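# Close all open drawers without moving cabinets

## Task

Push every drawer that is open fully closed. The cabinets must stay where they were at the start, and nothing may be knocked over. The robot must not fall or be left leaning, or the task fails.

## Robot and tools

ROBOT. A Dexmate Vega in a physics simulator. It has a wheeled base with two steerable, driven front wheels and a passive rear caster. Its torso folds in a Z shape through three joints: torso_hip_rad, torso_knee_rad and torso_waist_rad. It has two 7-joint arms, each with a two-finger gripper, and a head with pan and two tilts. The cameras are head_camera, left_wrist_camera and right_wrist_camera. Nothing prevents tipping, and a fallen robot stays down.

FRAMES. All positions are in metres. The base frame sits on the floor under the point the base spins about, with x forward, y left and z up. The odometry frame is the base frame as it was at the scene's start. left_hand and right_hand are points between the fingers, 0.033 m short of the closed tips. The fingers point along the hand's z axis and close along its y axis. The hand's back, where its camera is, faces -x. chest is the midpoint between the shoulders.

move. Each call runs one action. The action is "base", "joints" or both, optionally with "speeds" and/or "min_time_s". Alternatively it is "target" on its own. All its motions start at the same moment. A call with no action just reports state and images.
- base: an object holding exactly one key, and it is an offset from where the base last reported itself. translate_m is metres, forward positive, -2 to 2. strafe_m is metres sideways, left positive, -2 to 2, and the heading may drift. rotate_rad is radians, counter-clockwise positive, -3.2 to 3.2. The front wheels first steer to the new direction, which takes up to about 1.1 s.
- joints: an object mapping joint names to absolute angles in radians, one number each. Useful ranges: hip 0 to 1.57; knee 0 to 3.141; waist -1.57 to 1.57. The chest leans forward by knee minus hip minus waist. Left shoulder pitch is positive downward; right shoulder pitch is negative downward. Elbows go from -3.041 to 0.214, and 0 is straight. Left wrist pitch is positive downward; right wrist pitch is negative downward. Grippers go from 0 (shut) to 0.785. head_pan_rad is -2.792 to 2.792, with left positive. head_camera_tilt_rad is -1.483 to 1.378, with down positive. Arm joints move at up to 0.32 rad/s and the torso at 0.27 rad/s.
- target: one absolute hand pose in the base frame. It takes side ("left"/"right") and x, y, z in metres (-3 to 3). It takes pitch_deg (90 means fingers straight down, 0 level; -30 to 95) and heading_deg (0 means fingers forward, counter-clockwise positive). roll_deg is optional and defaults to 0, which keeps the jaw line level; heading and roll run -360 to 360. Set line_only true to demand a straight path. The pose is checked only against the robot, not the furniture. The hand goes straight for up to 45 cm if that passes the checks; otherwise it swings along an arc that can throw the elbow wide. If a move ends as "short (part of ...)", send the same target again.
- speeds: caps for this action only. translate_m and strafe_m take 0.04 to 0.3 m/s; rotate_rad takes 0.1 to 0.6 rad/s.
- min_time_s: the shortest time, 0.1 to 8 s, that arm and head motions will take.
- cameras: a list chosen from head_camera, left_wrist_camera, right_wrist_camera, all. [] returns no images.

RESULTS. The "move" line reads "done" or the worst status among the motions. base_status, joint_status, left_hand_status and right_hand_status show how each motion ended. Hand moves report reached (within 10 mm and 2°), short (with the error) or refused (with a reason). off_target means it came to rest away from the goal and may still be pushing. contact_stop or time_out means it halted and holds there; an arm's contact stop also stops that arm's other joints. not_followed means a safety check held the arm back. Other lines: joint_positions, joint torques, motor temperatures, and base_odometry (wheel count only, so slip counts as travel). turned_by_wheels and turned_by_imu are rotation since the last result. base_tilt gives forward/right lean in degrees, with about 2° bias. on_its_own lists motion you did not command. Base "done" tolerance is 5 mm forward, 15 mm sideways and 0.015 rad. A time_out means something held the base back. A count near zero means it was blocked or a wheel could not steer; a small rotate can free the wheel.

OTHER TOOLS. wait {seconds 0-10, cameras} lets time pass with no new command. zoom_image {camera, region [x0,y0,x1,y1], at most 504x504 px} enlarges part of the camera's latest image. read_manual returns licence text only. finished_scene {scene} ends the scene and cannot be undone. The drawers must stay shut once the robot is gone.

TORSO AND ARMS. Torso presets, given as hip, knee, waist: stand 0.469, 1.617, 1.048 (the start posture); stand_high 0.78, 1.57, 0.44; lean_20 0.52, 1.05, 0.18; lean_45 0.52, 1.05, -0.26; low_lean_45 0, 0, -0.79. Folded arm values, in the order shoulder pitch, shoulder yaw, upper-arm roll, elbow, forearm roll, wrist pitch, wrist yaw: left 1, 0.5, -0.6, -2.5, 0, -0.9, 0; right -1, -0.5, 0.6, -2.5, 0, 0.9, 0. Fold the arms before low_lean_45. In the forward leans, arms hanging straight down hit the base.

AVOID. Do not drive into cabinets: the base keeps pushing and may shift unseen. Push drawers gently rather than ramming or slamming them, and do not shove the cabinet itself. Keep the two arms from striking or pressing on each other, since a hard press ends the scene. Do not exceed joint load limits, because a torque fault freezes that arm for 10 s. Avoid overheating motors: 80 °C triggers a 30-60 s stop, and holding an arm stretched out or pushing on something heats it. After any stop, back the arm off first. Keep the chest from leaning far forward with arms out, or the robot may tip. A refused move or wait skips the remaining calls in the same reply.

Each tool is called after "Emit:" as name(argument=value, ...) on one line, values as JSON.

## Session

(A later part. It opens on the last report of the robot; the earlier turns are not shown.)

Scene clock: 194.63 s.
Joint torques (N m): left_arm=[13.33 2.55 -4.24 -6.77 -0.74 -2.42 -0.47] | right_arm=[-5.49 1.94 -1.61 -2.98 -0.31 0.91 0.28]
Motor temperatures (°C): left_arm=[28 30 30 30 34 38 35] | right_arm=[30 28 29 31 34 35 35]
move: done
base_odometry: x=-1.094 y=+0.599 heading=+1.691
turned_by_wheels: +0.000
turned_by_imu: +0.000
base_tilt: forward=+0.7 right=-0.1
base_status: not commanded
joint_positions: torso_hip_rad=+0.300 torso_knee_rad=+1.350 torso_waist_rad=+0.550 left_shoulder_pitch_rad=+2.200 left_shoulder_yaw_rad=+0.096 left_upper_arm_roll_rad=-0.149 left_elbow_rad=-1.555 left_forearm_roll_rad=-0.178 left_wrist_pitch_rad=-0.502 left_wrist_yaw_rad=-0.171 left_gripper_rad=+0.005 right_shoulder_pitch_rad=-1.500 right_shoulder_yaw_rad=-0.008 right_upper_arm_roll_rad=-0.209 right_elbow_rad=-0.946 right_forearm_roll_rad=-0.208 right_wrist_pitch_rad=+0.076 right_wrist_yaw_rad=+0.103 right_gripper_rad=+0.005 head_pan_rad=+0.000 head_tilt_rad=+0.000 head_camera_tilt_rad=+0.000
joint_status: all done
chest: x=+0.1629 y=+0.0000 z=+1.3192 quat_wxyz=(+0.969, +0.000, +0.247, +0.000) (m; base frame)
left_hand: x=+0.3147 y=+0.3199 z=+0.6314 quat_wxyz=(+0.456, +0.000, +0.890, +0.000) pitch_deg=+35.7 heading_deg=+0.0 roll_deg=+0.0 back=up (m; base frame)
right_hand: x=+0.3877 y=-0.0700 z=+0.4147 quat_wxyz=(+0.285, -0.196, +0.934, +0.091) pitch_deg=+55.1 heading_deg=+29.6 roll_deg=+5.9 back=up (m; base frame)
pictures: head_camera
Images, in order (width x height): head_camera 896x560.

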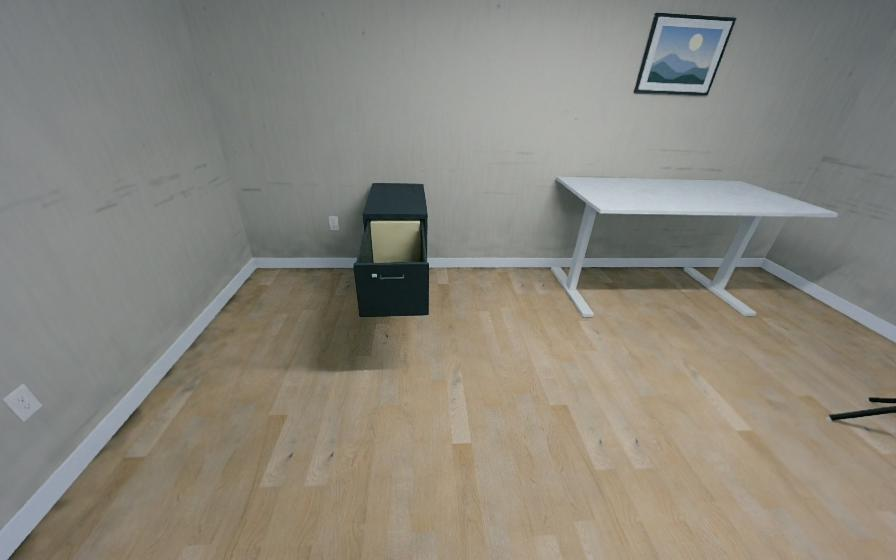

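Emit:
move(base={"strafe_m":0.31}, cameras=[])

Emit:
move(target={"side":"right","x":0.55,"y":0.02,"z":0.50,"pitch_deg":40,"heading_deg":15}, cameras=[])

Emit:
move(base={"translate_m":0.95})

Scene clock: 202.90 s.
Joint torques (N m): left_arm=[8.87 -1.46 -4.68 -6.59 -0.43 -2.79 -0.24] | right_arm=[-6.1 1.37 -1.74 -1.87 -0.21 0.82 0.27]
Motor temperatures (°C): left_arm=[28 30 30 30 34 38 35] | right_arm=[30 28 29 31 34 35 35]
move: done
base_odometry: x=-1.401 y=+0.560 heading=+1.696
turned_by_wheels: +0.004
turned_by_imu: +0.003
base_tilt: forward=+0.7 right=-0.1
base_status: done
joint_positions: torso_hip_rad=+0.300 torso_knee_rad=+1.350 torso_waist_rad=+0.550 left_shoulder_pitch_rad=+2.200 left_shoulder_yaw_rad=+0.096 left_upper_arm_roll_rad=-0.149 left_elbow_rad=-1.555 left_forearm_roll_rad=-0.178 left_wrist_pitch_rad=-0.502 left_wrist_yaw_rad=-0.171 left_gripper_rad=+0.005 right_shoulder_pitch_rad=-1.500 right_shoulder_yaw_rad=-0.008 right_upper_arm_roll_rad=-0.209 right_elbow_rad=-0.946 right_forearm_roll_rad=-0.208 right_wrist_pitch_rad=+0.076 right_wrist_yaw_rad=+0.103 right_gripper_rad=+0.005 head_pan_rad=+0.000 head_tilt_rad=+0.000 head_camera_tilt_rad=+0.000
joint_status: not commanded
chest: x=+0.1629 y=+0.0000 z=+1.3192 quat_wxyz=(+0.969, +0.000, +0.247, +0.000) (m; base frame)
left_hand: x=+0.3147 y=+0.3199 z=+0.6314 quat_wxyz=(+0.456, +0.000, +0.890, +0.000) pitch_deg=+35.7 heading_deg=+0.0 roll_deg=+0.0 back=up (m; base frame)
right_hand: x=+0.3877 y=-0.0700 z=+0.4147 quat_wxyz=(+0.285, -0.196, +0.934, +0.091) pitch_deg=+55.1 heading_deg=+29.6 roll_deg=+5.9 back=up (m; base frame)
pictures: none
No camera images: "cameras" was empty.

Scene clock: 205.73 s.
Joint torques (N m): left_arm=[11.78 3.71 -4.01 -5.09 -0.79 -2.22 -0.57] | right_arm=[10.49 8.25 -6.34 -3.49 0.01 2.39 -0.37]
Motor temperatures (°C): left_arm=[28 30 30 30 34 38 35] | right_arm=[30 28 29 31 34 35 35]
move: done
base_odometry: x=-1.401 y=+0.560 heading=+1.696
turned_by_wheels: +0.000
turned_by_imu: +0.000
base_tilt: forward=+0.6 right=-0.2
base_status: not commanded
joint_positions: torso_hip_rad=+0.300 torso_knee_rad=+1.350 torso_waist_rad=+0.550 left_shoulder_pitch_rad=+2.200 left_shoulder_yaw_rad=+0.096 left_upper_arm_roll_rad=-0.149 left_elbow_rad=-1.555 left_forearm_roll_rad=-0.178 left_wrist_pitch_rad=-0.502 left_wrist_yaw_rad=-0.171 left_gripper_rad=+0.005 right_shoulder_pitch_rad=-1.288 right_shoulder_yaw_rad=+0.176 right_upper_arm_roll_rad=-0.315 right_elbow_rad=-0.738 right_forearm_roll_rad=-0.174 right_wrist_pitch_rad=+0.270 right_wrist_yaw_rad=-0.207 right_gripper_rad=+0.005 head_pan_rad=+0.000 head_tilt_rad=+0.000 head_camera_tilt_rad=+0.000
joint_status: not commanded
chest: x=+0.1629 y=+0.0000 z=+1.3192 quat_wxyz=(+0.969, +0.000, +0.247, +0.000) (m; base frame)
left_hand: x=+0.3147 y=+0.3199 z=+0.6314 quat_wxyz=(+0.456, +0.000, +0.890, +0.000) pitch_deg=+35.7 heading_deg=+0.0 roll_deg=+0.0 back=up (m; base frame)
right_hand: x=+0.5469 y=+0.0182 z=+0.4976 quat_wxyz=(+0.416, -0.120, +0.900, +0.056) pitch_deg=+40.3 heading_deg=+15.2 roll_deg=+0.0 back=up (m; base frame)
right_hand_status: reached (checked arc [the straight line was blocked], planned for 1.3 s): 4 mm and 0.4 deg off.
pictures: none
No camera images: "cameras" was empty.

Scene clock: 211.10 s.
Joint torques (N m): left_arm=[12.04 3.83 -4.25 -5.76 0 -2.08 -0.55] | right_arm=[9.75 8.85 -6.84 -3.84 -0.18 1.67 -0.21]
Motor temperatures (°C): left_arm=[28 30 30 30 34 38 35] | right_arm=[30 28 29 31 34 35 35]
move: done
base_odometry: x=-1.522 y=+1.503 heading=+1.695
turned_by_wheels: +0.000
turned_by_imu: +0.001
base_tilt: forward=+0.7 right=+0.0
base_status: done
joint_positions: torso_hip_rad=+0.300 torso_knee_rad=+1.350 torso_waist_rad=+0.550 left_shoulder_pitch_rad=+2.200 left_shoulder_yaw_rad=+0.096 left_upper_arm_roll_rad=-0.149 left_elbow_rad=-1.555 left_forearm_roll_rad=-0.178 left_wrist_pitch_rad=-0.502 left_wrist_yaw_rad=-0.171 left_gripper_rad=+0.005 right_shoulder_pitch_rad=-1.284 right_shoulder_yaw_rad=+0.180 right_upper_arm_roll_rad=-0.317 right_elbow_rad=-0.734 right_forearm_roll_rad=-0.173 right_wrist_pitch_rad=+0.273 right_wrist_yaw_rad=-0.213 right_gripper_rad=+0.005 head_pan_rad=+0.000 head_tilt_rad=+0.000 head_camera_tilt_rad=+0.000
joint_status: not commanded
chest: x=+0.1630 y=+0.0000 z=+1.3192 quat_wxyz=(+0.969, +0.000, +0.248, +0.000) (m; base frame)
left_hand: x=+0.3147 y=+0.3199 z=+0.6314 quat_wxyz=(+0.456, +0.000, +0.890, +0.000) pitch_deg=+35.7 heading_deg=+0.0 roll_deg=+0.0 back=up (m; base frame)
right_hand: x=+0.5497 y=+0.0197 z=+0.4998 quat_wxyz=(+0.419, -0.118, +0.899, +0.055) pitch_deg=+40.0 heading_deg=+15.0 roll_deg=+0.0 back=up (m; base frame)
pictures: head_camera, left_wrist_camera, right_wrist_camera
Images, in order (width x height): head_camera 896x560, left_wrist_camera 672x420, right_wrist_camera 672x420.

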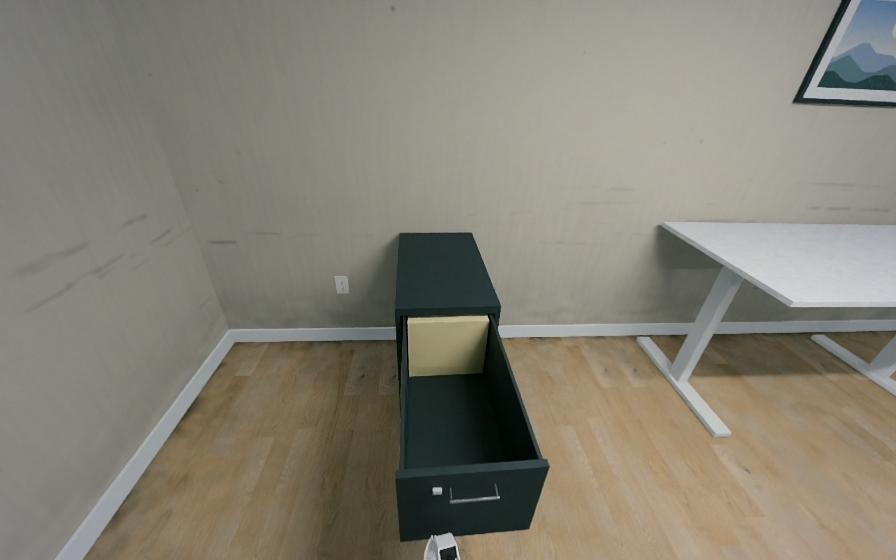

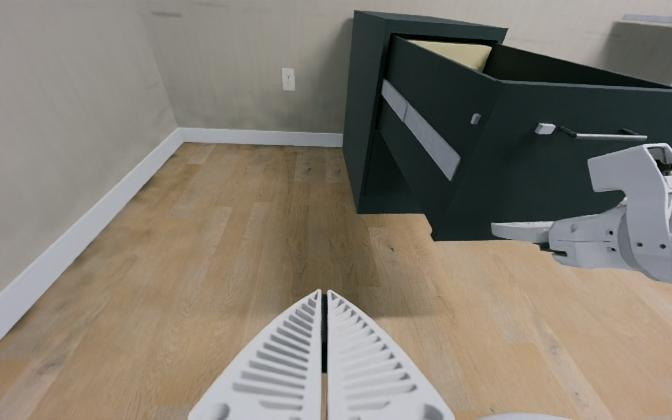

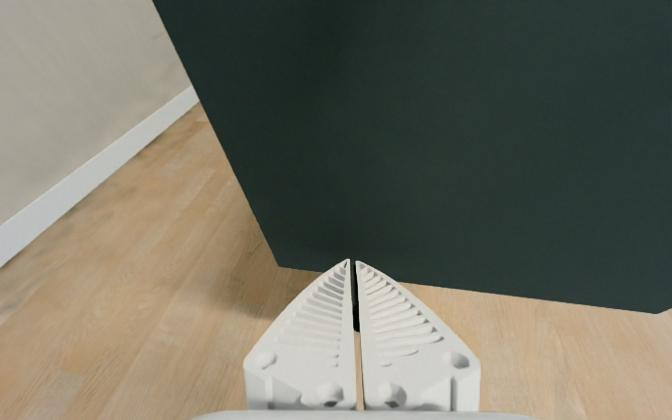

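Emit:
move(target={"side":"right","x":0.55,"y":-0.04,"z":0.50,"pitch_deg":40,"heading_deg":15}, cameras=["right_wrist_camera"])

Emit:
move(base={"translate_m":0.3}, speeds={"translate_m":0.06})

Scene clock: 220.73 s.
Joint torques (N m): left_arm=[13.9 0.2 -2.76 -7.5 -0.25 -1.39 0.09] | right_arm=[-1.89 0.16 1.35 -8.29 0.13 2.21 0.32]
Motor temperatures (°C): left_arm=[28 30 30 30 34 38 35] | right_arm=[30 28 29 31 34 35 35]
move: done
base_odometry: x=-1.522 y=+1.503 heading=+1.695
turned_by_wheels: +0.000
turned_by_imu: +0.001
base_tilt: forward=+0.7 right=-0.1
base_status: not commanded
joint_positions: torso_hip_rad=+0.300 torso_knee_rad=+1.350 torso_waist_rad=+0.550 left_shoulder_pitch_rad=+2.200 left_shoulder_yaw_rad=+0.096 left_upper_arm_roll_rad=-0.149 left_elbow_rad=-1.555 left_forearm_roll_rad=-0.178 left_wrist_pitch_rad=-0.502 left_wrist_yaw_rad=-0.171 left_gripper_rad=+0.005 right_shoulder_pitch_rad=-1.368 right_shoulder_yaw_rad=+0.080 right_upper_arm_roll_rad=-0.267 right_elbow_rad=-0.921 right_forearm_roll_rad=-0.136 right_wrist_pitch_rad=+0.212 right_wrist_yaw_rad=-0.106 right_gripper_rad=+0.005 head_pan_rad=+0.000 head_tilt_rad=+0.000 head_camera_tilt_rad=+0.000
joint_status: not commanded
chest: x=+0.1630 y=+0.0000 z=+1.3192 quat_wxyz=(+0.969, +0.000, +0.248, +0.000) (m; base frame)
left_hand: x=+0.3147 y=+0.3199 z=+0.6314 quat_wxyz=(+0.456, +0.000, +0.890, +0.000) pitch_deg=+35.7 heading_deg=+0.0 roll_deg=+0.0 back=up (m; base frame)
right_hand: x=+0.5500 y=-0.0379 z=+0.4998 quat_wxyz=(+0.419, -0.118, +0.899, +0.055) pitch_deg=+40.0 heading_deg=+15.0 roll_deg=+0.0 back=up (m; base frame)
right_hand_status: reached (straight line, planned for 0.9 s): 2 mm and 0.0 deg off.
pictures: right_wrist_camera
Images, in order (width x height): right_wrist_camera 672x420.

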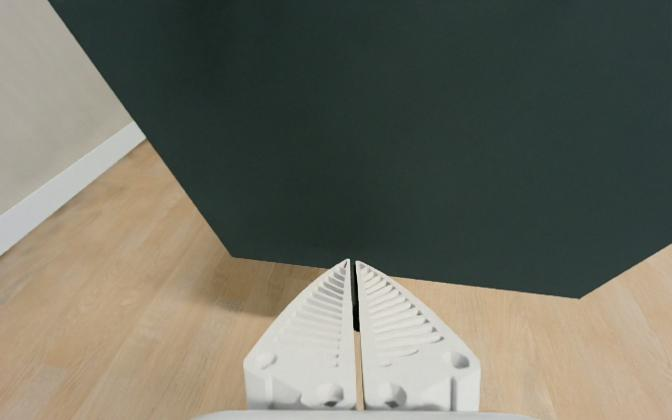

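Scene clock: 226.27 s.
Joint torques (N m): left_arm=[11.4 0.97 -7.69 -6.24 -0.92 -2.45 -0.21] | right_arm=[-0.61 2.78 1.48 -9.06 0.18 1.96 -0.13]
Motor temperatures (°C): left_arm=[28 30 30 30 34 38 35] | right_arm=[30 28 29 31 34 35 35]
move: done
base_odometry: x=-1.560 y=+1.800 heading=+1.695
turned_by_wheels: +0.000
turned_by_imu: +0.001
base_tilt: forward=+0.6 right=+0.0
base_status: done
joint_positions: torso_hip_rad=+0.300 torso_knee_rad=+1.350 torso_waist_rad=+0.550 left_shoulder_pitch_rad=+2.200 left_shoulder_yaw_rad=+0.096 left_upper_arm_roll_rad=-0.149 left_elbow_rad=-1.555 left_forearm_roll_rad=-0.178 left_wrist_pitch_rad=-0.502 left_wrist_yaw_rad=-0.171 left_gripper_rad=+0.005 right_shoulder_pitch_rad=-1.371 right_shoulder_yaw_rad=+0.076 right_upper_arm_roll_rad=-0.265 right_elbow_rad=-0.927 right_forearm_roll_rad=-0.135 right_wrist_pitch_rad=+0.210 right_wrist_yaw_rad=-0.102 right_gripper_rad=+0.005 head_pan_rad=+0.000 head_tilt_rad=+0.000 head_camera_tilt_rad=+0.000
joint_status: not commanded
chest: x=+0.1630 y=+0.0000 z=+1.3192 quat_wxyz=(+0.969, +0.000, +0.248, +0.000) (m; base frame)
left_hand: x=+0.3147 y=+0.3199 z=+0.6314 quat_wxyz=(+0.456, +0.000, +0.890, +0.000) pitch_deg=+35.7 heading_deg=+0.0 roll_deg=+0.0 back=up (m; base frame)
right_hand: x=+0.5498 y=-0.0398 z=+0.4999 quat_wxyz=(+0.419, -0.118, +0.899, +0.055) pitch_deg=+40.0 heading_deg=+15.0 roll_deg=+0.0 back=up (m; base frame)
pictures: head_camera, left_wrist_camera, right_wrist_camera
Images, in order (width x height): head_camera 896x560, left_wrist_camera 672x420, right_wrist_camera 672x420.

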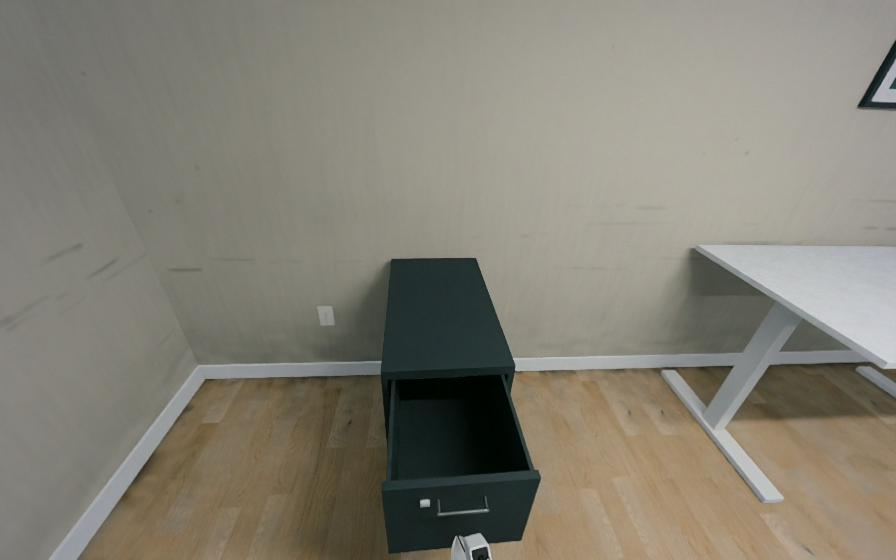

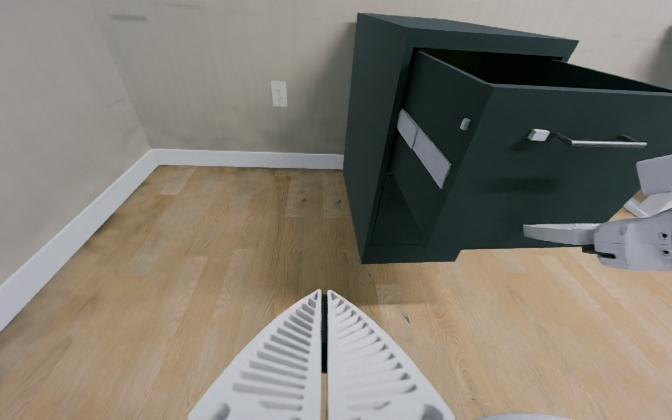

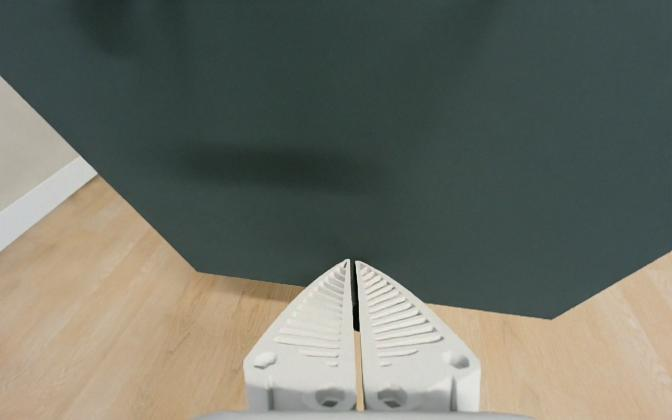

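Emit:
move(base={"translate_m":0.26}, speeds={"translate_m":0.06})

Scene clock: 234.40 s.
Joint torques (N m): left_arm=[9.45 3.74 -3.31 -7.25 -0.35 -2.51 -0.52] | right_arm=[3.15 3.49 1.46 -8.28 0.11 2.83 -0.06]
Motor temperatures (°C): left_arm=[28 30 30 30 34 38 35] | right_arm=[29 28 29 31 34 35 35]
move: done
base_odometry: x=-1.593 y=+2.058 heading=+1.694
turned_by_wheels: +0.000
turned_by_imu: +0.001
base_tilt: forward=+0.7 right=-0.1
base_status: done
joint_positions: torso_hip_rad=+0.300 torso_knee_rad=+1.350 torso_waist_rad=+0.550 left_shoulder_pitch_rad=+2.200 left_shoulder_yaw_rad=+0.096 left_upper_arm_roll_rad=-0.149 left_elbow_rad=-1.555 left_forearm_roll_rad=-0.178 left_wrist_pitch_rad=-0.502 left_wrist_yaw_rad=-0.171 left_gripper_rad=+0.005 right_shoulder_pitch_rad=-1.371 right_shoulder_yaw_rad=+0.076 right_upper_arm_roll_rad=-0.265 right_elbow_rad=-0.927 right_forearm_roll_rad=-0.135 right_wrist_pitch_rad=+0.210 right_wrist_yaw_rad=-0.102 right_gripper_rad=+0.005 head_pan_rad=+0.000 head_tilt_rad=+0.000 head_camera_tilt_rad=+0.000
joint_status: not commanded
chest: x=+0.1629 y=+0.0000 z=+1.3192 quat_wxyz=(+0.969, +0.000, +0.248, +0.000) (m; base frame)
left_hand: x=+0.3147 y=+0.3199 z=+0.6314 quat_wxyz=(+0.456, +0.000, +0.890, +0.000) pitch_deg=+35.7 heading_deg=+0.0 roll_deg=+0.0 back=up (m; base frame)
right_hand: x=+0.5497 y=-0.0398 z=+0.4998 quat_wxyz=(+0.419, -0.118, +0.899, +0.055) pitch_deg=+40.0 heading_deg=+15.0 roll_deg=+0.0 back=up (m; base frame)
pictures: head_camera, left_wrist_camera, right_wrist_camera
Images, in order (width x height): head_camera 896x560, left_wrist_camera 672x420, right_wrist_camera 672x420.

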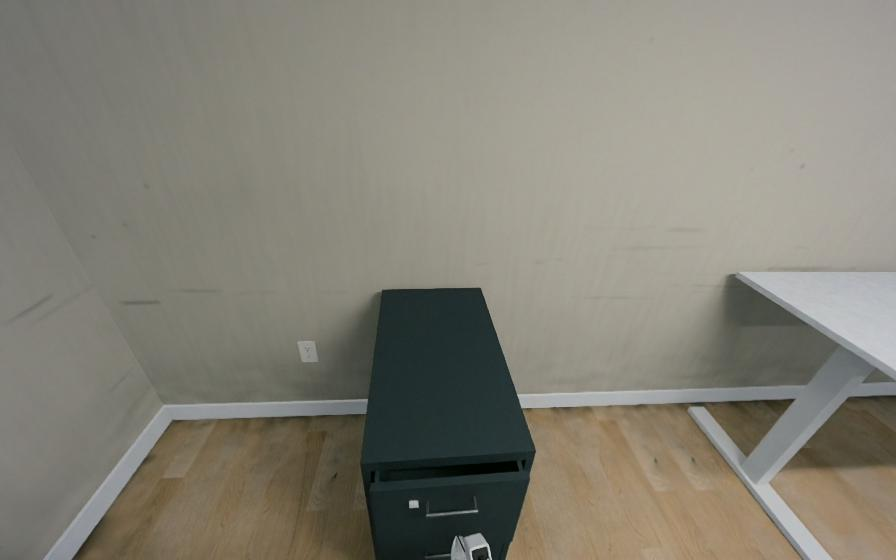

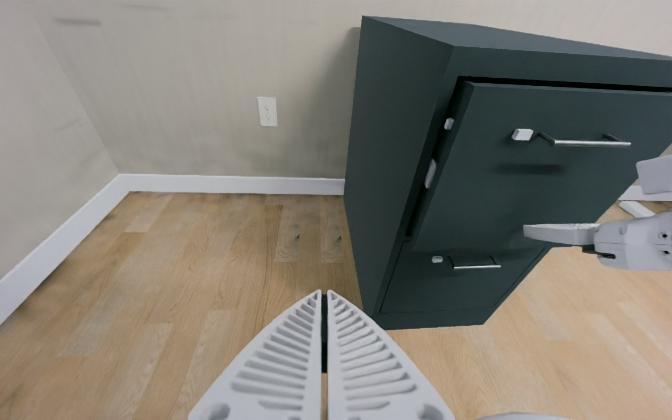

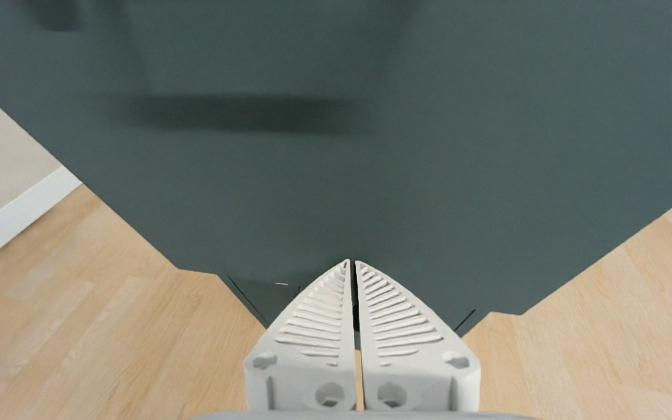

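Emit:
move(base={"translate_m":0.04}, speeds={"translate_m":0.05})

Emit:
zoom_image(camera="left_wrist_camera", region=[380, 20, 580, 280])

Scene clock: 238.67 s.
Joint torques (N m): left_arm=[11.49 0.56 -1.89 -6.04 -0.32 -2.22 -0.21] | right_arm=[4.24 3.55 1.41 -7.45 0.08 3.06 -0.09]
Motor temperatures (°C): left_arm=[28 30 30 30 34 38 35] | right_arm=[29 28 29 31 34 35 35]
move: done
base_odometry: x=-1.598 y=+2.098 heading=+1.694
turned_by_wheels: +0.000
turned_by_imu: +0.000
base_tilt: forward=+0.7 right=-0.1
base_status: done
joint_positions: torso_hip_rad=+0.300 torso_knee_rad=+1.350 torso_waist_rad=+0.550 left_shoulder_pitch_rad=+2.200 left_shoulder_yaw_rad=+0.096 left_upper_arm_roll_rad=-0.149 left_elbow_rad=-1.555 left_forearm_roll_rad=-0.178 left_wrist_pitch_rad=-0.502 left_wrist_yaw_rad=-0.171 left_gripper_rad=+0.005 right_shoulder_pitch_rad=-1.371 right_shoulder_yaw_rad=+0.076 right_upper_arm_roll_rad=-0.265 right_elbow_rad=-0.927 right_forearm_roll_rad=-0.135 right_wrist_pitch_rad=+0.210 right_wrist_yaw_rad=-0.102 right_gripper_rad=+0.005 head_pan_rad=+0.000 head_tilt_rad=+0.000 head_camera_tilt_rad=+0.000
joint_status: not commanded
chest: x=+0.1630 y=+0.0000 z=+1.3192 quat_wxyz=(+0.969, +0.000, +0.248, +0.000) (m; base frame)
left_hand: x=+0.3147 y=+0.3199 z=+0.6314 quat_wxyz=(+0.456, +0.000, +0.890, +0.000) pitch_deg=+35.7 heading_deg=+0.0 roll_deg=+0.0 back=up (m; base frame)
right_hand: x=+0.5496 y=-0.0399 z=+0.4998 quat_wxyz=(+0.419, -0.118, +0.899, +0.055) pitch_deg=+40.0 heading_deg=+15.0 roll_deg=+0.0 back=up (m; base frame)
pictures: head_camera, left_wrist_camera, right_wrist_camera
Images, in order (width x height): head_camera 896x560, left_wrist_camera 672x420, right_wrist_camera 672x420.

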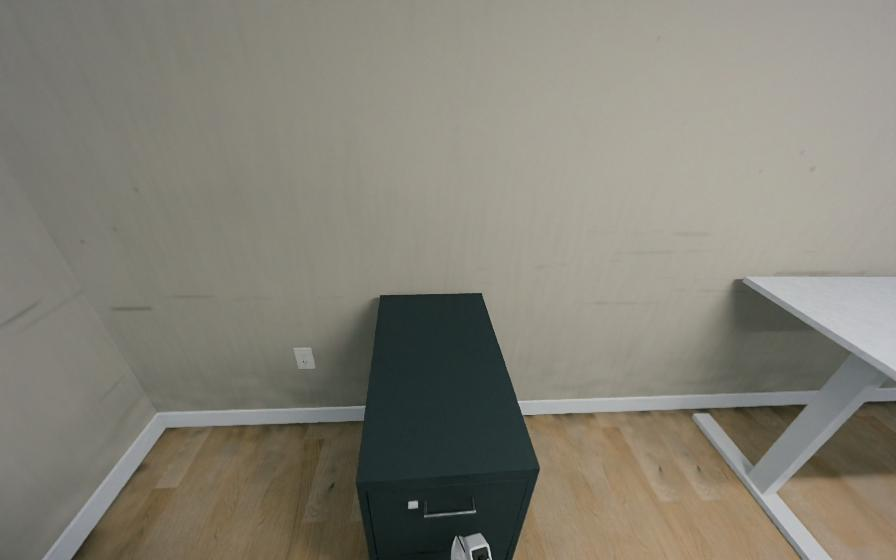

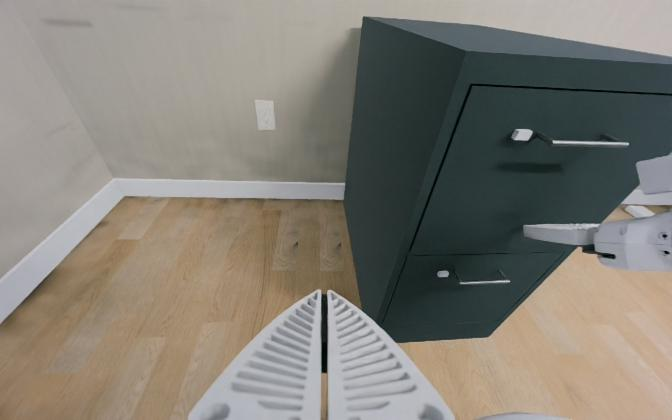

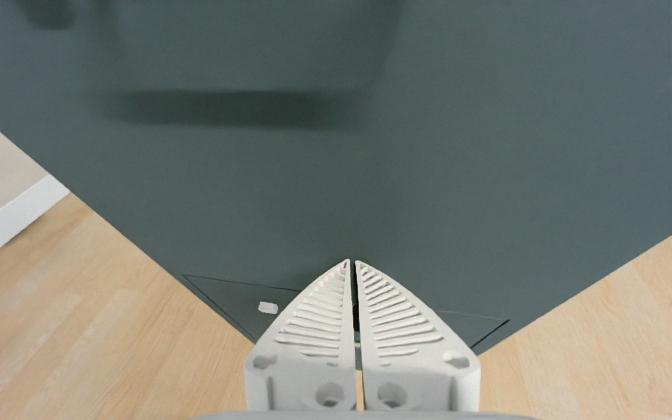

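Scaled by 1.938 from the camera's 672x420 image, which has a finer 960x600 frame.

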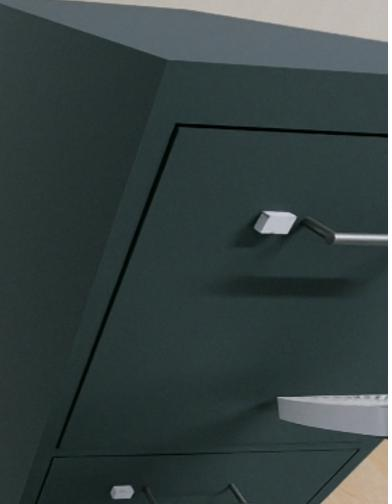

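Nearly; nudge to detect the stop.

Emit:
move(base={"translate_m":0.015}, speeds={"translate_m":0.04}, cameras=["left_wrist_camera","right_wrist_camera"])

Emit:
zoom_image(camera="left_wrist_camera", region=[380, 20, 580, 280])

Scene clock: 243.27 s.
Joint torques (N m): left_arm=[12.02 2.06 -5.53 -6.26 0.07 -2.17 -0.05] | right_arm=[16.51 4.12 1.31 -13.85 0.08 4.47 -2.56]
Motor temperatures (°C): left_arm=[28 30 30 30 34 38 35] | right_arm=[29 28 29 31 34 36 35]
move: done
base_odometry: x=-1.600 y=+2.113 heading=+1.694
turned_by_wheels: -0.001
turned_by_imu: +0.000
base_tilt: forward=+0.7 right=-0.1
base_status: done
joint_positions: torso_hip_rad=+0.300 torso_knee_rad=+1.350 torso_waist_rad=+0.550 left_shoulder_pitch_rad=+2.200 left_shoulder_yaw_rad=+0.096 left_upper_arm_roll_rad=-0.149 left_elbow_rad=-1.555 left_forearm_roll_rad=-0.178 left_wrist_pitch_rad=-0.502 left_wrist_yaw_rad=-0.171 left_gripper_rad=+0.005 right_shoulder_pitch_rad=-1.372 right_shoulder_yaw_rad=+0.076 right_upper_arm_roll_rad=-0.265 right_elbow_rad=-0.926 right_forearm_roll_rad=-0.135 right_wrist_pitch_rad=+0.209 right_wrist_yaw_rad=-0.101 right_gripper_rad=+0.005 head_pan_rad=+0.000 head_tilt_rad=+0.000 head_camera_tilt_rad=+0.000
joint_status: not commanded
chest: x=+0.1627 y=+0.0000 z=+1.3193 quat_wxyz=(+0.969, +0.000, +0.247, +0.000) (m; base frame)
left_hand: x=+0.3146 y=+0.3199 z=+0.6315 quat_wxyz=(+0.457, +0.000, +0.890, +0.000) pitch_deg=+35.7 heading_deg=+0.0 roll_deg=+0.0 back=up (m; base frame)
right_hand: x=+0.5486 y=-0.0398 z=+0.4993 quat_wxyz=(+0.418, -0.119, +0.899, +0.055) pitch_deg=+40.1 heading_deg=+15.1 roll_deg=+0.0 back=up (m; base frame)
pictures: left_wrist_camera, right_wrist_camera
Images, in order (width x height): left_wrist_camera 672x420, right_wrist_camera 672x420.

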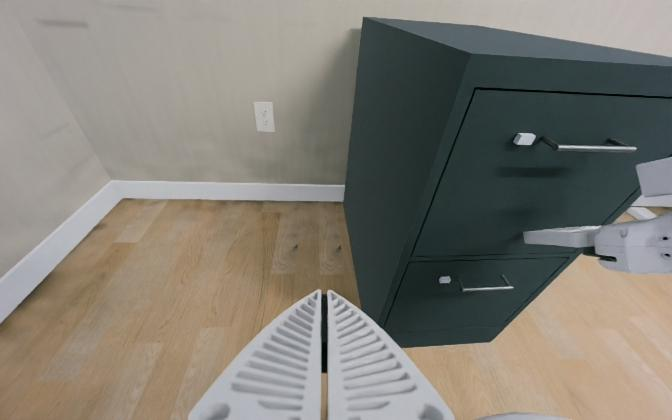

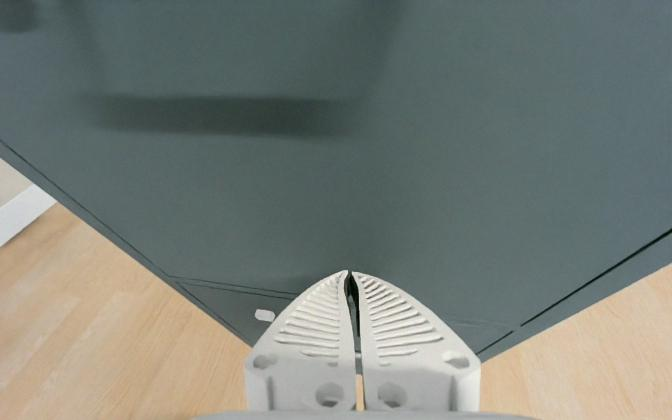

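Scaled by 1.938 from the camera's 672x420 image, which has a finer 960x600 frame.

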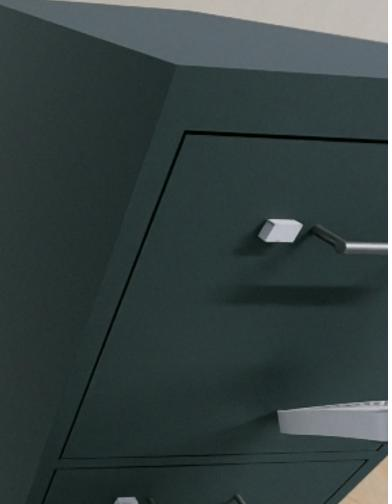

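Emit:
move(base={"translate_m":-1.0}, cameras=["head_camera"])

Emit:
zoom_image(camera="head_camera", region=[300, 200, 550, 400])

Emit:
move(base={"rotate_rad":1.59}, joints={"right_shoulder_pitch_rad":-1.9}, cameras=["head_camera"])

Emit:
move(base={"translate_m":-0.9}, joints={"head_pan_rad":0.9}, cameras=["head_camera"])

Scene clock: 256.73 s.
Joint torques (N m): left_arm=[9.78 2.96 -5.73 -8.05 -0.95 -1.23 0.17] | right_arm=[9.4 3.91 1.79 -8.81 0 2.31 -0.07]
Motor temperatures (°C): left_arm=[28 30 30 30 34 38 35] | right_arm=[30 28 29 32 34 36 35]
move: done
base_odometry: x=-1.475 y=+1.120 heading=+1.693
turned_by_wheels: -0.001
turned_by_imu: -0.001
base_tilt: forward=+0.7 right=-0.1
base_status: done
joint_positions: torso_hip_rad=+0.300 torso_knee_rad=+1.350 torso_waist_rad=+0.550 left_shoulder_pitch_rad=+2.200 left_shoulder_yaw_rad=+0.096 left_upper_arm_roll_rad=-0.149 left_elbow_rad=-1.555 left_forearm_roll_rad=-0.178 left_wrist_pitch_rad=-0.502 left_wrist_yaw_rad=-0.171 left_gripper_rad=+0.005 right_shoulder_pitch_rad=-1.372 right_shoulder_yaw_rad=+0.076 right_upper_arm_roll_rad=-0.265 right_elbow_rad=-0.927 right_forearm_roll_rad=-0.135 right_wrist_pitch_rad=+0.210 right_wrist_yaw_rad=-0.102 right_gripper_rad=+0.005 head_pan_rad=+0.000 head_tilt_rad=+0.000 head_camera_tilt_rad=+0.000
joint_status: not commanded
chest: x=+0.1629 y=+0.0000 z=+1.3192 quat_wxyz=(+0.969, +0.000, +0.247, +0.000) (m; base frame)
left_hand: x=+0.3147 y=+0.3199 z=+0.6314 quat_wxyz=(+0.457, +0.000, +0.890, +0.000) pitch_deg=+35.7 heading_deg=+0.0 roll_deg=+0.0 back=up (m; base frame)
right_hand: x=+0.5494 y=-0.0399 z=+0.4997 quat_wxyz=(+0.419, -0.118, +0.899, +0.055) pitch_deg=+40.0 heading_deg=+15.0 roll_deg=+0.0 back=up (m; base frame)
pictures: head_camera
Images, in order (width x height): head_camera 896x560.

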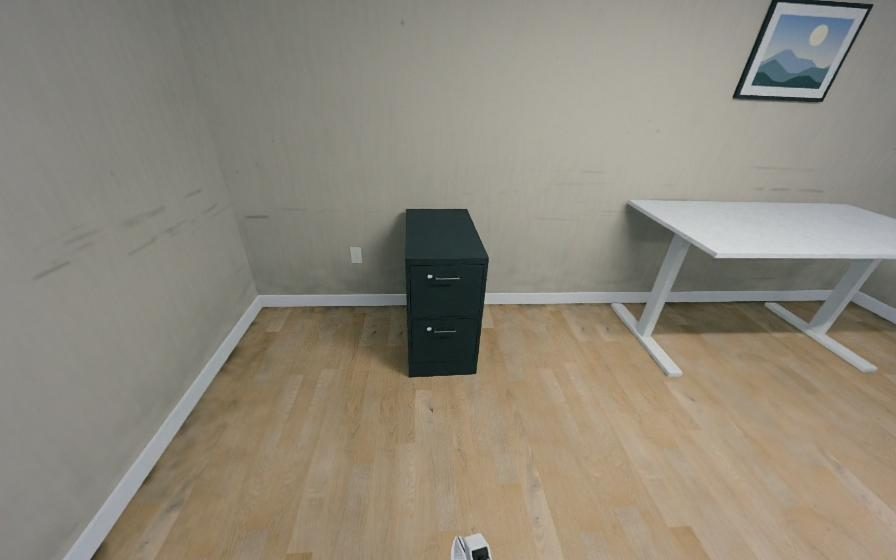

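Scaled by 2.016 from the camera's 896x560 image, which has a finer 960x600 frame.

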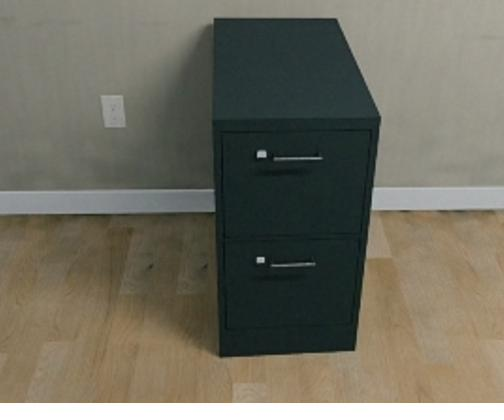

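Scene clock: 268.33 s.
Joint torques (N m): left_arm=[9.91 3.81 -4.6 -7.09 -0.89 -2.77 -0.25] | right_arm=[-35.33 -7.94 -2.48 24.92 1.04 -8.06 1.35]
Motor temperatures (°C): left_arm=[28 30 30 30 34 38 35] | right_arm=[32 28 29 38 34 53 35]
move: torque_fault
TORQUE FAULT: right_wrist_pitch_rad reached its load limit. The right arm stopped for 10 seconds, dropped its targets and accepts commands again: back off and push less far. Before the stop ended, the hold on right_wrist_pitch_rad was turned back by 1.4 degrees, the way its load pushed it. The stop added 7.3 s to the call and to motion_time.
base_odometry: x=-1.474 y=+1.121 heading=-2.998
turned_by_wheels: +1.592
turned_by_imu: +1.560
base_tilt: forward=+0.7 right=-0.1
base_status: done
joint_positions: torso_hip_rad=+0.300 torso_knee_rad=+1.350 torso_waist_rad=+0.550 left_shoulder_pitch_rad=+2.200 left_shoulder_yaw_rad=+0.096 left_upper_arm_roll_rad=-0.149 left_elbow_rad=-1.555 left_forearm_roll_rad=-0.178 left_wrist_pitch_rad=-0.502 left_wrist_yaw_rad=-0.171 left_gripper_rad=+0.005 right_shoulder_pitch_rad=-1.665 right_shoulder_yaw_rad=+0.077 right_upper_arm_roll_rad=-0.265 right_elbow_rad=-0.931 right_forearm_roll_rad=-0.135 right_wrist_pitch_rad=+0.245 right_wrist_yaw_rad=-0.103 right_gripper_rad=+0.005 head_pan_rad=+0.000 head_tilt_rad=+0.000 head_camera_tilt_rad=+0.000
joint_status: right_shoulder_pitch_rad torque_fault (moved -0.293 of -0.528)
chest: x=+0.1626 y=+0.0000 z=+1.3193 quat_wxyz=(+0.969, +0.000, +0.247, +0.000) (m; base frame)
left_hand: x=+0.3148 y=+0.3199 z=+0.6316 quat_wxyz=(+0.457, +0.000, +0.890, +0.000) pitch_deg=+35.6 heading_deg=+0.0 roll_deg=+0.0 back=up (m; base frame)
right_hand: x=+0.3109 y=-0.0373 z=+0.4328 quat_wxyz=(+0.302, -0.105, +0.945, +0.074) pitch_deg=+53.8 heading_deg=+20.1 roll_deg=+7.4 back=up (m; base frame)
pictures: head_camera
ARM HIT: the robot struck itself hard.
Images, in order (width x height): head_camera 896x560.

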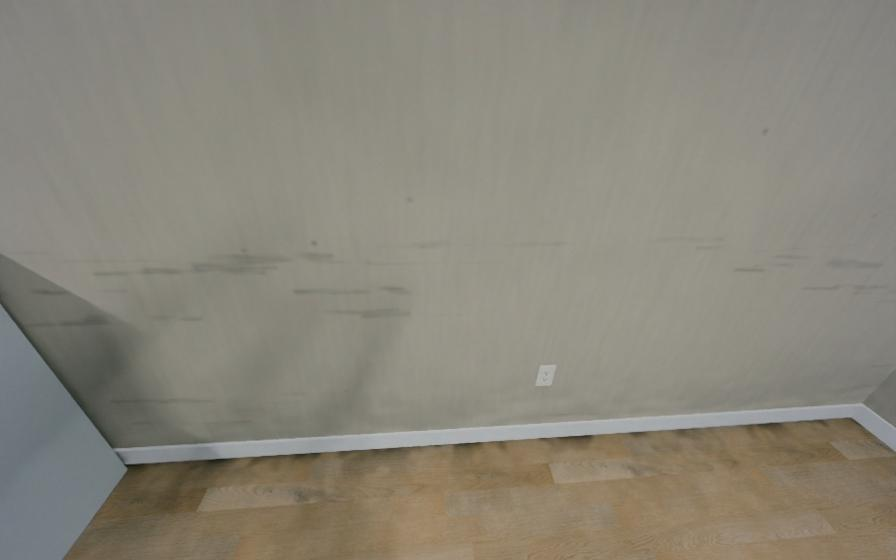

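not run: a stop came earlier in this reply.

Emit:
move(joints={"right_shoulder_pitch_rad":-1.45,"right_wrist_pitch_rad":0.21,"right_elbow_rad":-1.2}, cameras=["left_wrist_camera"])

Emit:
move(base={"translate_m":-0.9}, cameras=["head_camera"])

Emit:
move(base={"rotate_rad":0.08}, joints={"head_pan_rad":0.7}, cameras=["head_camera"])

Scene clock: 278.73 s.
Joint torques (N m): left_arm=[10.65 0.91 -5.79 -6.76 0.08 -2.77 -0.21] | right_arm=[8.85 3.33 -2.27 -9.73 0.1 2.09 0.36]
Motor temperatures (°C): left_arm=[28 30 30 30 34 38 35] | right_arm=[33 28 29 37 34 50 35]
move: done
base_odometry: x=-1.474 y=+1.121 heading=-2.998
turned_by_wheels: +0.000
turned_by_imu: +0.001
base_tilt: forward=+0.7 right=+0.0
base_status: not commanded
joint_positions: torso_hip_rad=+0.300 torso_knee_rad=+1.350 torso_waist_rad=+0.550 left_shoulder_pitch_rad=+2.200 left_shoulder_yaw_rad=+0.096 left_upper_arm_roll_rad=-0.149 left_elbow_rad=-1.555 left_forearm_roll_rad=-0.178 left_wrist_pitch_rad=-0.502 left_wrist_yaw_rad=-0.171 left_gripper_rad=+0.005 right_shoulder_pitch_rad=-1.455 right_shoulder_yaw_rad=+0.076 right_upper_arm_roll_rad=-0.265 right_elbow_rad=-1.194 right_forearm_roll_rad=-0.135 right_wrist_pitch_rad=+0.211 right_wrist_yaw_rad=-0.103 right_gripper_rad=+0.005 head_pan_rad=+0.000 head_tilt_rad=+0.000 head_camera_tilt_rad=+0.000
joint_status: all done
chest: x=+0.1628 y=+0.0000 z=+1.3192 quat_wxyz=(+0.969, +0.000, +0.247, +0.000) (m; base frame)
left_hand: x=+0.3147 y=+0.3199 z=+0.6315 quat_wxyz=(+0.457, +0.000, +0.890, +0.000) pitch_deg=+35.7 heading_deg=+0.0 roll_deg=+0.0 back=up (m; base frame)
right_hand: x=+0.6088 y=-0.0326 z=+0.5944 quat_wxyz=(+0.500, -0.091, +0.859, +0.062) pitch_deg=+29.5 heading_deg=+13.2 roll_deg=+1.0 back=up (m; base frame)
pictures: left_wrist_camera
Images, in order (width x height): left_wrist_camera 672x420.

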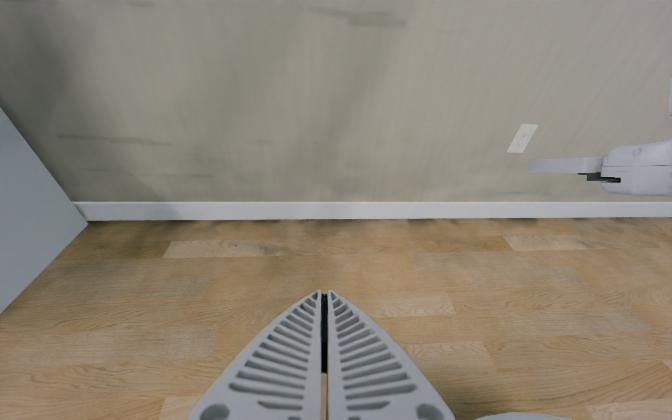

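Scene clock: 283.70 s.
Joint torques (N m): left_arm=[14.53 1 -3.5 -5.65 0.33 -2.94 -0.31] | right_arm=[9.79 2.14 -2.12 -9.34 0.06 2.45 0.23]
Motor temperatures (°C): left_arm=[28 30 30 30 34 38 35] | right_arm=[33 28 29 37 34 48 35]
move: done
base_odometry: x=-0.584 y=+1.253 heading=-2.998
turned_by_wheels: +0.001
turned_by_imu: +0.000
base_tilt: forward=+0.7 right=+0.0
base_status: done
joint_positions: torso_hip_rad=+0.300 torso_knee_rad=+1.350 torso_waist_rad=+0.550 left_shoulder_pitch_rad=+2.200 left_shoulder_yaw_rad=+0.096 left_upper_arm_roll_rad=-0.149 left_elbow_rad=-1.555 left_forearm_roll_rad=-0.178 left_wrist_pitch_rad=-0.502 left_wrist_yaw_rad=-0.171 left_gripper_rad=+0.005 right_shoulder_pitch_rad=-1.450 right_shoulder_yaw_rad=+0.076 right_upper_arm_roll_rad=-0.265 right_elbow_rad=-1.200 right_forearm_roll_rad=-0.135 right_wrist_pitch_rad=+0.210 right_wrist_yaw_rad=-0.103 right_gripper_rad=+0.005 head_pan_rad=+0.000 head_tilt_rad=+0.000 head_camera_tilt_rad=+0.000
joint_status: not commanded
chest: x=+0.1628 y=+0.0000 z=+1.3192 quat_wxyz=(+0.969, +0.000, +0.247, +0.000) (m; base frame)
left_hand: x=+0.3147 y=+0.3199 z=+0.6315 quat_wxyz=(+0.457, +0.000, +0.890, +0.000) pitch_deg=+35.7 heading_deg=+0.0 roll_deg=+0.0 back=up (m; base frame)
right_hand: x=+0.6148 y=-0.0326 z=+0.5995 quat_wxyz=(+0.504, -0.091, +0.857, +0.062) pitch_deg=+29.0 heading_deg=+13.1 roll_deg=+1.0 back=up (m; base frame)
pictures: head_camera
Images, in order (width x height): head_camera 896x560.

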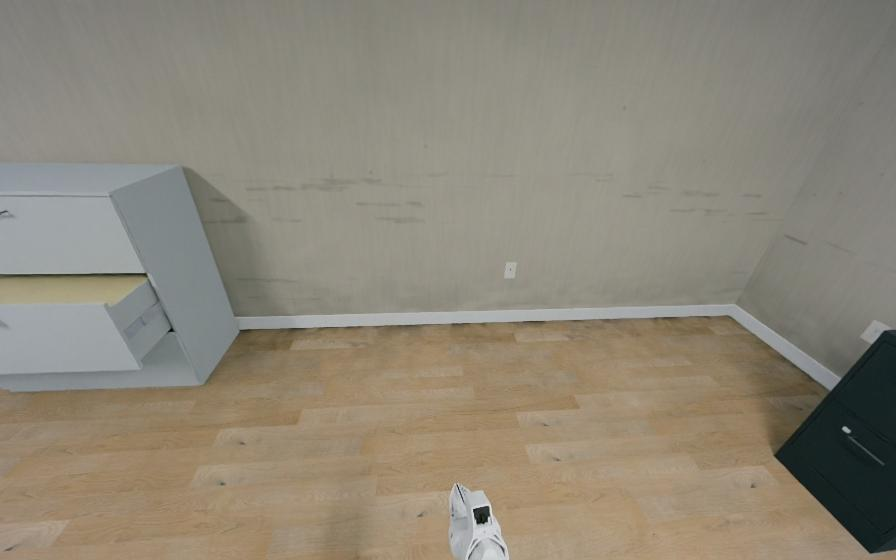

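Scene clock: 285.13 s.
Joint torques (N m): left_arm=[11.5 -0.25 -4.01 -7.11 -0.6 -2.26 -0.24] | right_arm=[9.13 3.49 -2.67 -10.55 0.08 2.14 0.12]
Motor temperatures (°C): left_arm=[28 30 30 30 34 38 35] | right_arm=[33 28 29 37 34 47 35]
move: done
base_odometry: x=-0.584 y=+1.253 heading=-2.918
turned_by_wheels: +0.080
turned_by_imu: +0.080
base_tilt: forward=+0.6 right=-0.1
base_status: done
joint_positions: torso_hip_rad=+0.300 torso_knee_rad=+1.350 torso_waist_rad=+0.550 left_shoulder_pitch_rad=+2.200 left_shoulder_yaw_rad=+0.096 left_upper_arm_roll_rad=-0.149 left_elbow_rad=-1.555 left_forearm_roll_rad=-0.178 left_wrist_pitch_rad=-0.502 left_wrist_yaw_rad=-0.171 left_gripper_rad=+0.005 right_shoulder_pitch_rad=-1.450 right_shoulder_yaw_rad=+0.076 right_upper_arm_roll_rad=-0.265 right_elbow_rad=-1.200 right_forearm_roll_rad=-0.135 right_wrist_pitch_rad=+0.210 right_wrist_yaw_rad=-0.103 right_gripper_rad=+0.005 head_pan_rad=+0.700 head_tilt_rad=+0.000 head_camera_tilt_rad=+0.000
joint_status: all done
chest: x=+0.1628 y=+0.0000 z=+1.3192 quat_wxyz=(+0.969, +0.000, +0.247, +0.000) (m; base frame)
left_hand: x=+0.3147 y=+0.3199 z=+0.6315 quat_wxyz=(+0.457, +0.000, +0.890, +0.000) pitch_deg=+35.7 heading_deg=+0.0 roll_deg=+0.0 back=up (m; base frame)
right_hand: x=+0.6148 y=-0.0326 z=+0.5995 quat_wxyz=(+0.504, -0.091, +0.857, +0.062) pitch_deg=+29.0 heading_deg=+13.1 roll_deg=+1.0 back=up (m; base frame)
pictures: head_camera
Images, in order (width x height): head_camera 896x560.

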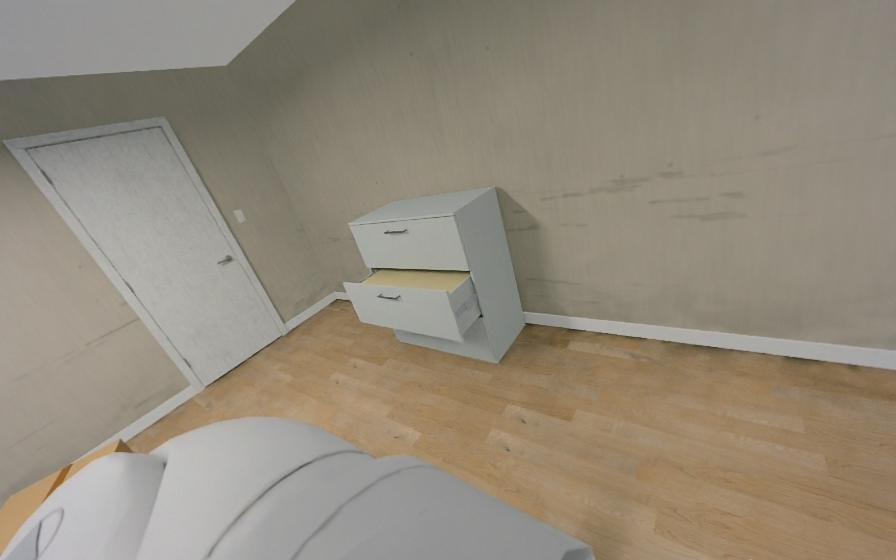

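Emit:
move(joints={"head_pan_rad":1.5,"head_camera_tilt_rad":-0.2}, cameras=["head_camera"])

Scene clock: 291.87 s.
Joint torques (N m): left_arm=[13.1 3.9 -4.35 -8.21 -0.26 -3.05 -0.04] | right_arm=[10.2 2.78 -2.13 -10.23 -0.01 1.63 0.2]
Motor temperatures (°C): left_arm=[28 30 30 30 34 38 35] | right_arm=[33 28 29 36 34 45 35]
move: done
base_odometry: x=-0.584 y=+1.253 heading=-2.918
turned_by_wheels: +0.000
turned_by_imu: +0.001
base_tilt: forward=+0.6 right=-0.1
base_status: not commanded
joint_positions: torso_hip_rad=+0.300 torso_knee_rad=+1.350 torso_waist_rad=+0.550 left_shoulder_pitch_rad=+2.200 left_shoulder_yaw_rad=+0.096 left_upper_arm_roll_rad=-0.149 left_elbow_rad=-1.555 left_forearm_roll_rad=-0.178 left_wrist_pitch_rad=-0.502 left_wrist_yaw_rad=-0.171 left_gripper_rad=+0.005 right_shoulder_pitch_rad=-1.450 right_shoulder_yaw_rad=+0.076 right_upper_arm_roll_rad=-0.265 right_elbow_rad=-1.200 right_forearm_roll_rad=-0.135 right_wrist_pitch_rad=+0.210 right_wrist_yaw_rad=-0.103 right_gripper_rad=+0.005 head_pan_rad=+1.500 head_tilt_rad=+0.000 head_camera_tilt_rad=-0.200
joint_status: all done
chest: x=+0.1628 y=+0.0000 z=+1.3192 quat_wxyz=(+0.969, +0.000, +0.247, +0.000) (m; base frame)
left_hand: x=+0.3147 y=+0.3199 z=+0.6315 quat_wxyz=(+0.457, +0.000, +0.890, +0.000) pitch_deg=+35.7 heading_deg=+0.0 roll_deg=+0.0 back=up (m; base frame)
right_hand: x=+0.6148 y=-0.0326 z=+0.5995 quat_wxyz=(+0.504, -0.091, +0.857, +0.062) pitch_deg=+29.0 heading_deg=+13.1 roll_deg=+1.0 back=up (m; base frame)
pictures: head_camera
Images, in order (width x height): head_camera 896x560.

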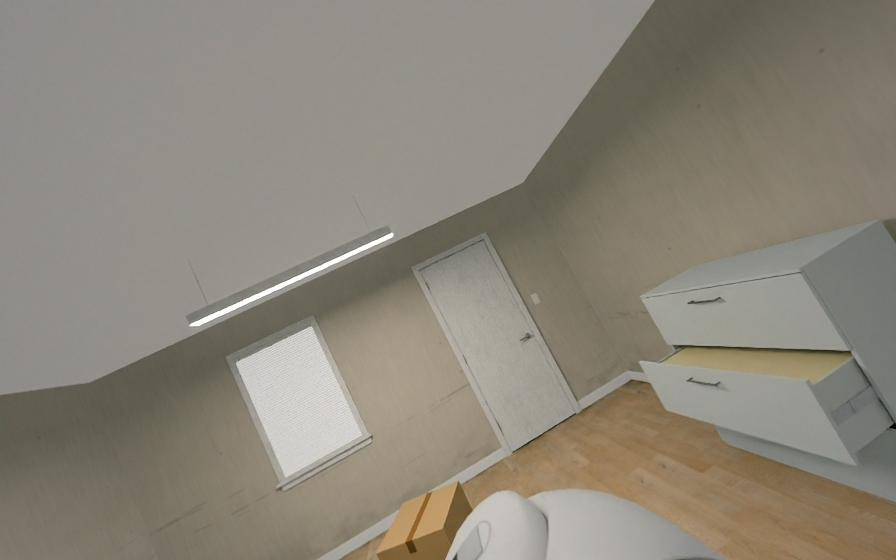

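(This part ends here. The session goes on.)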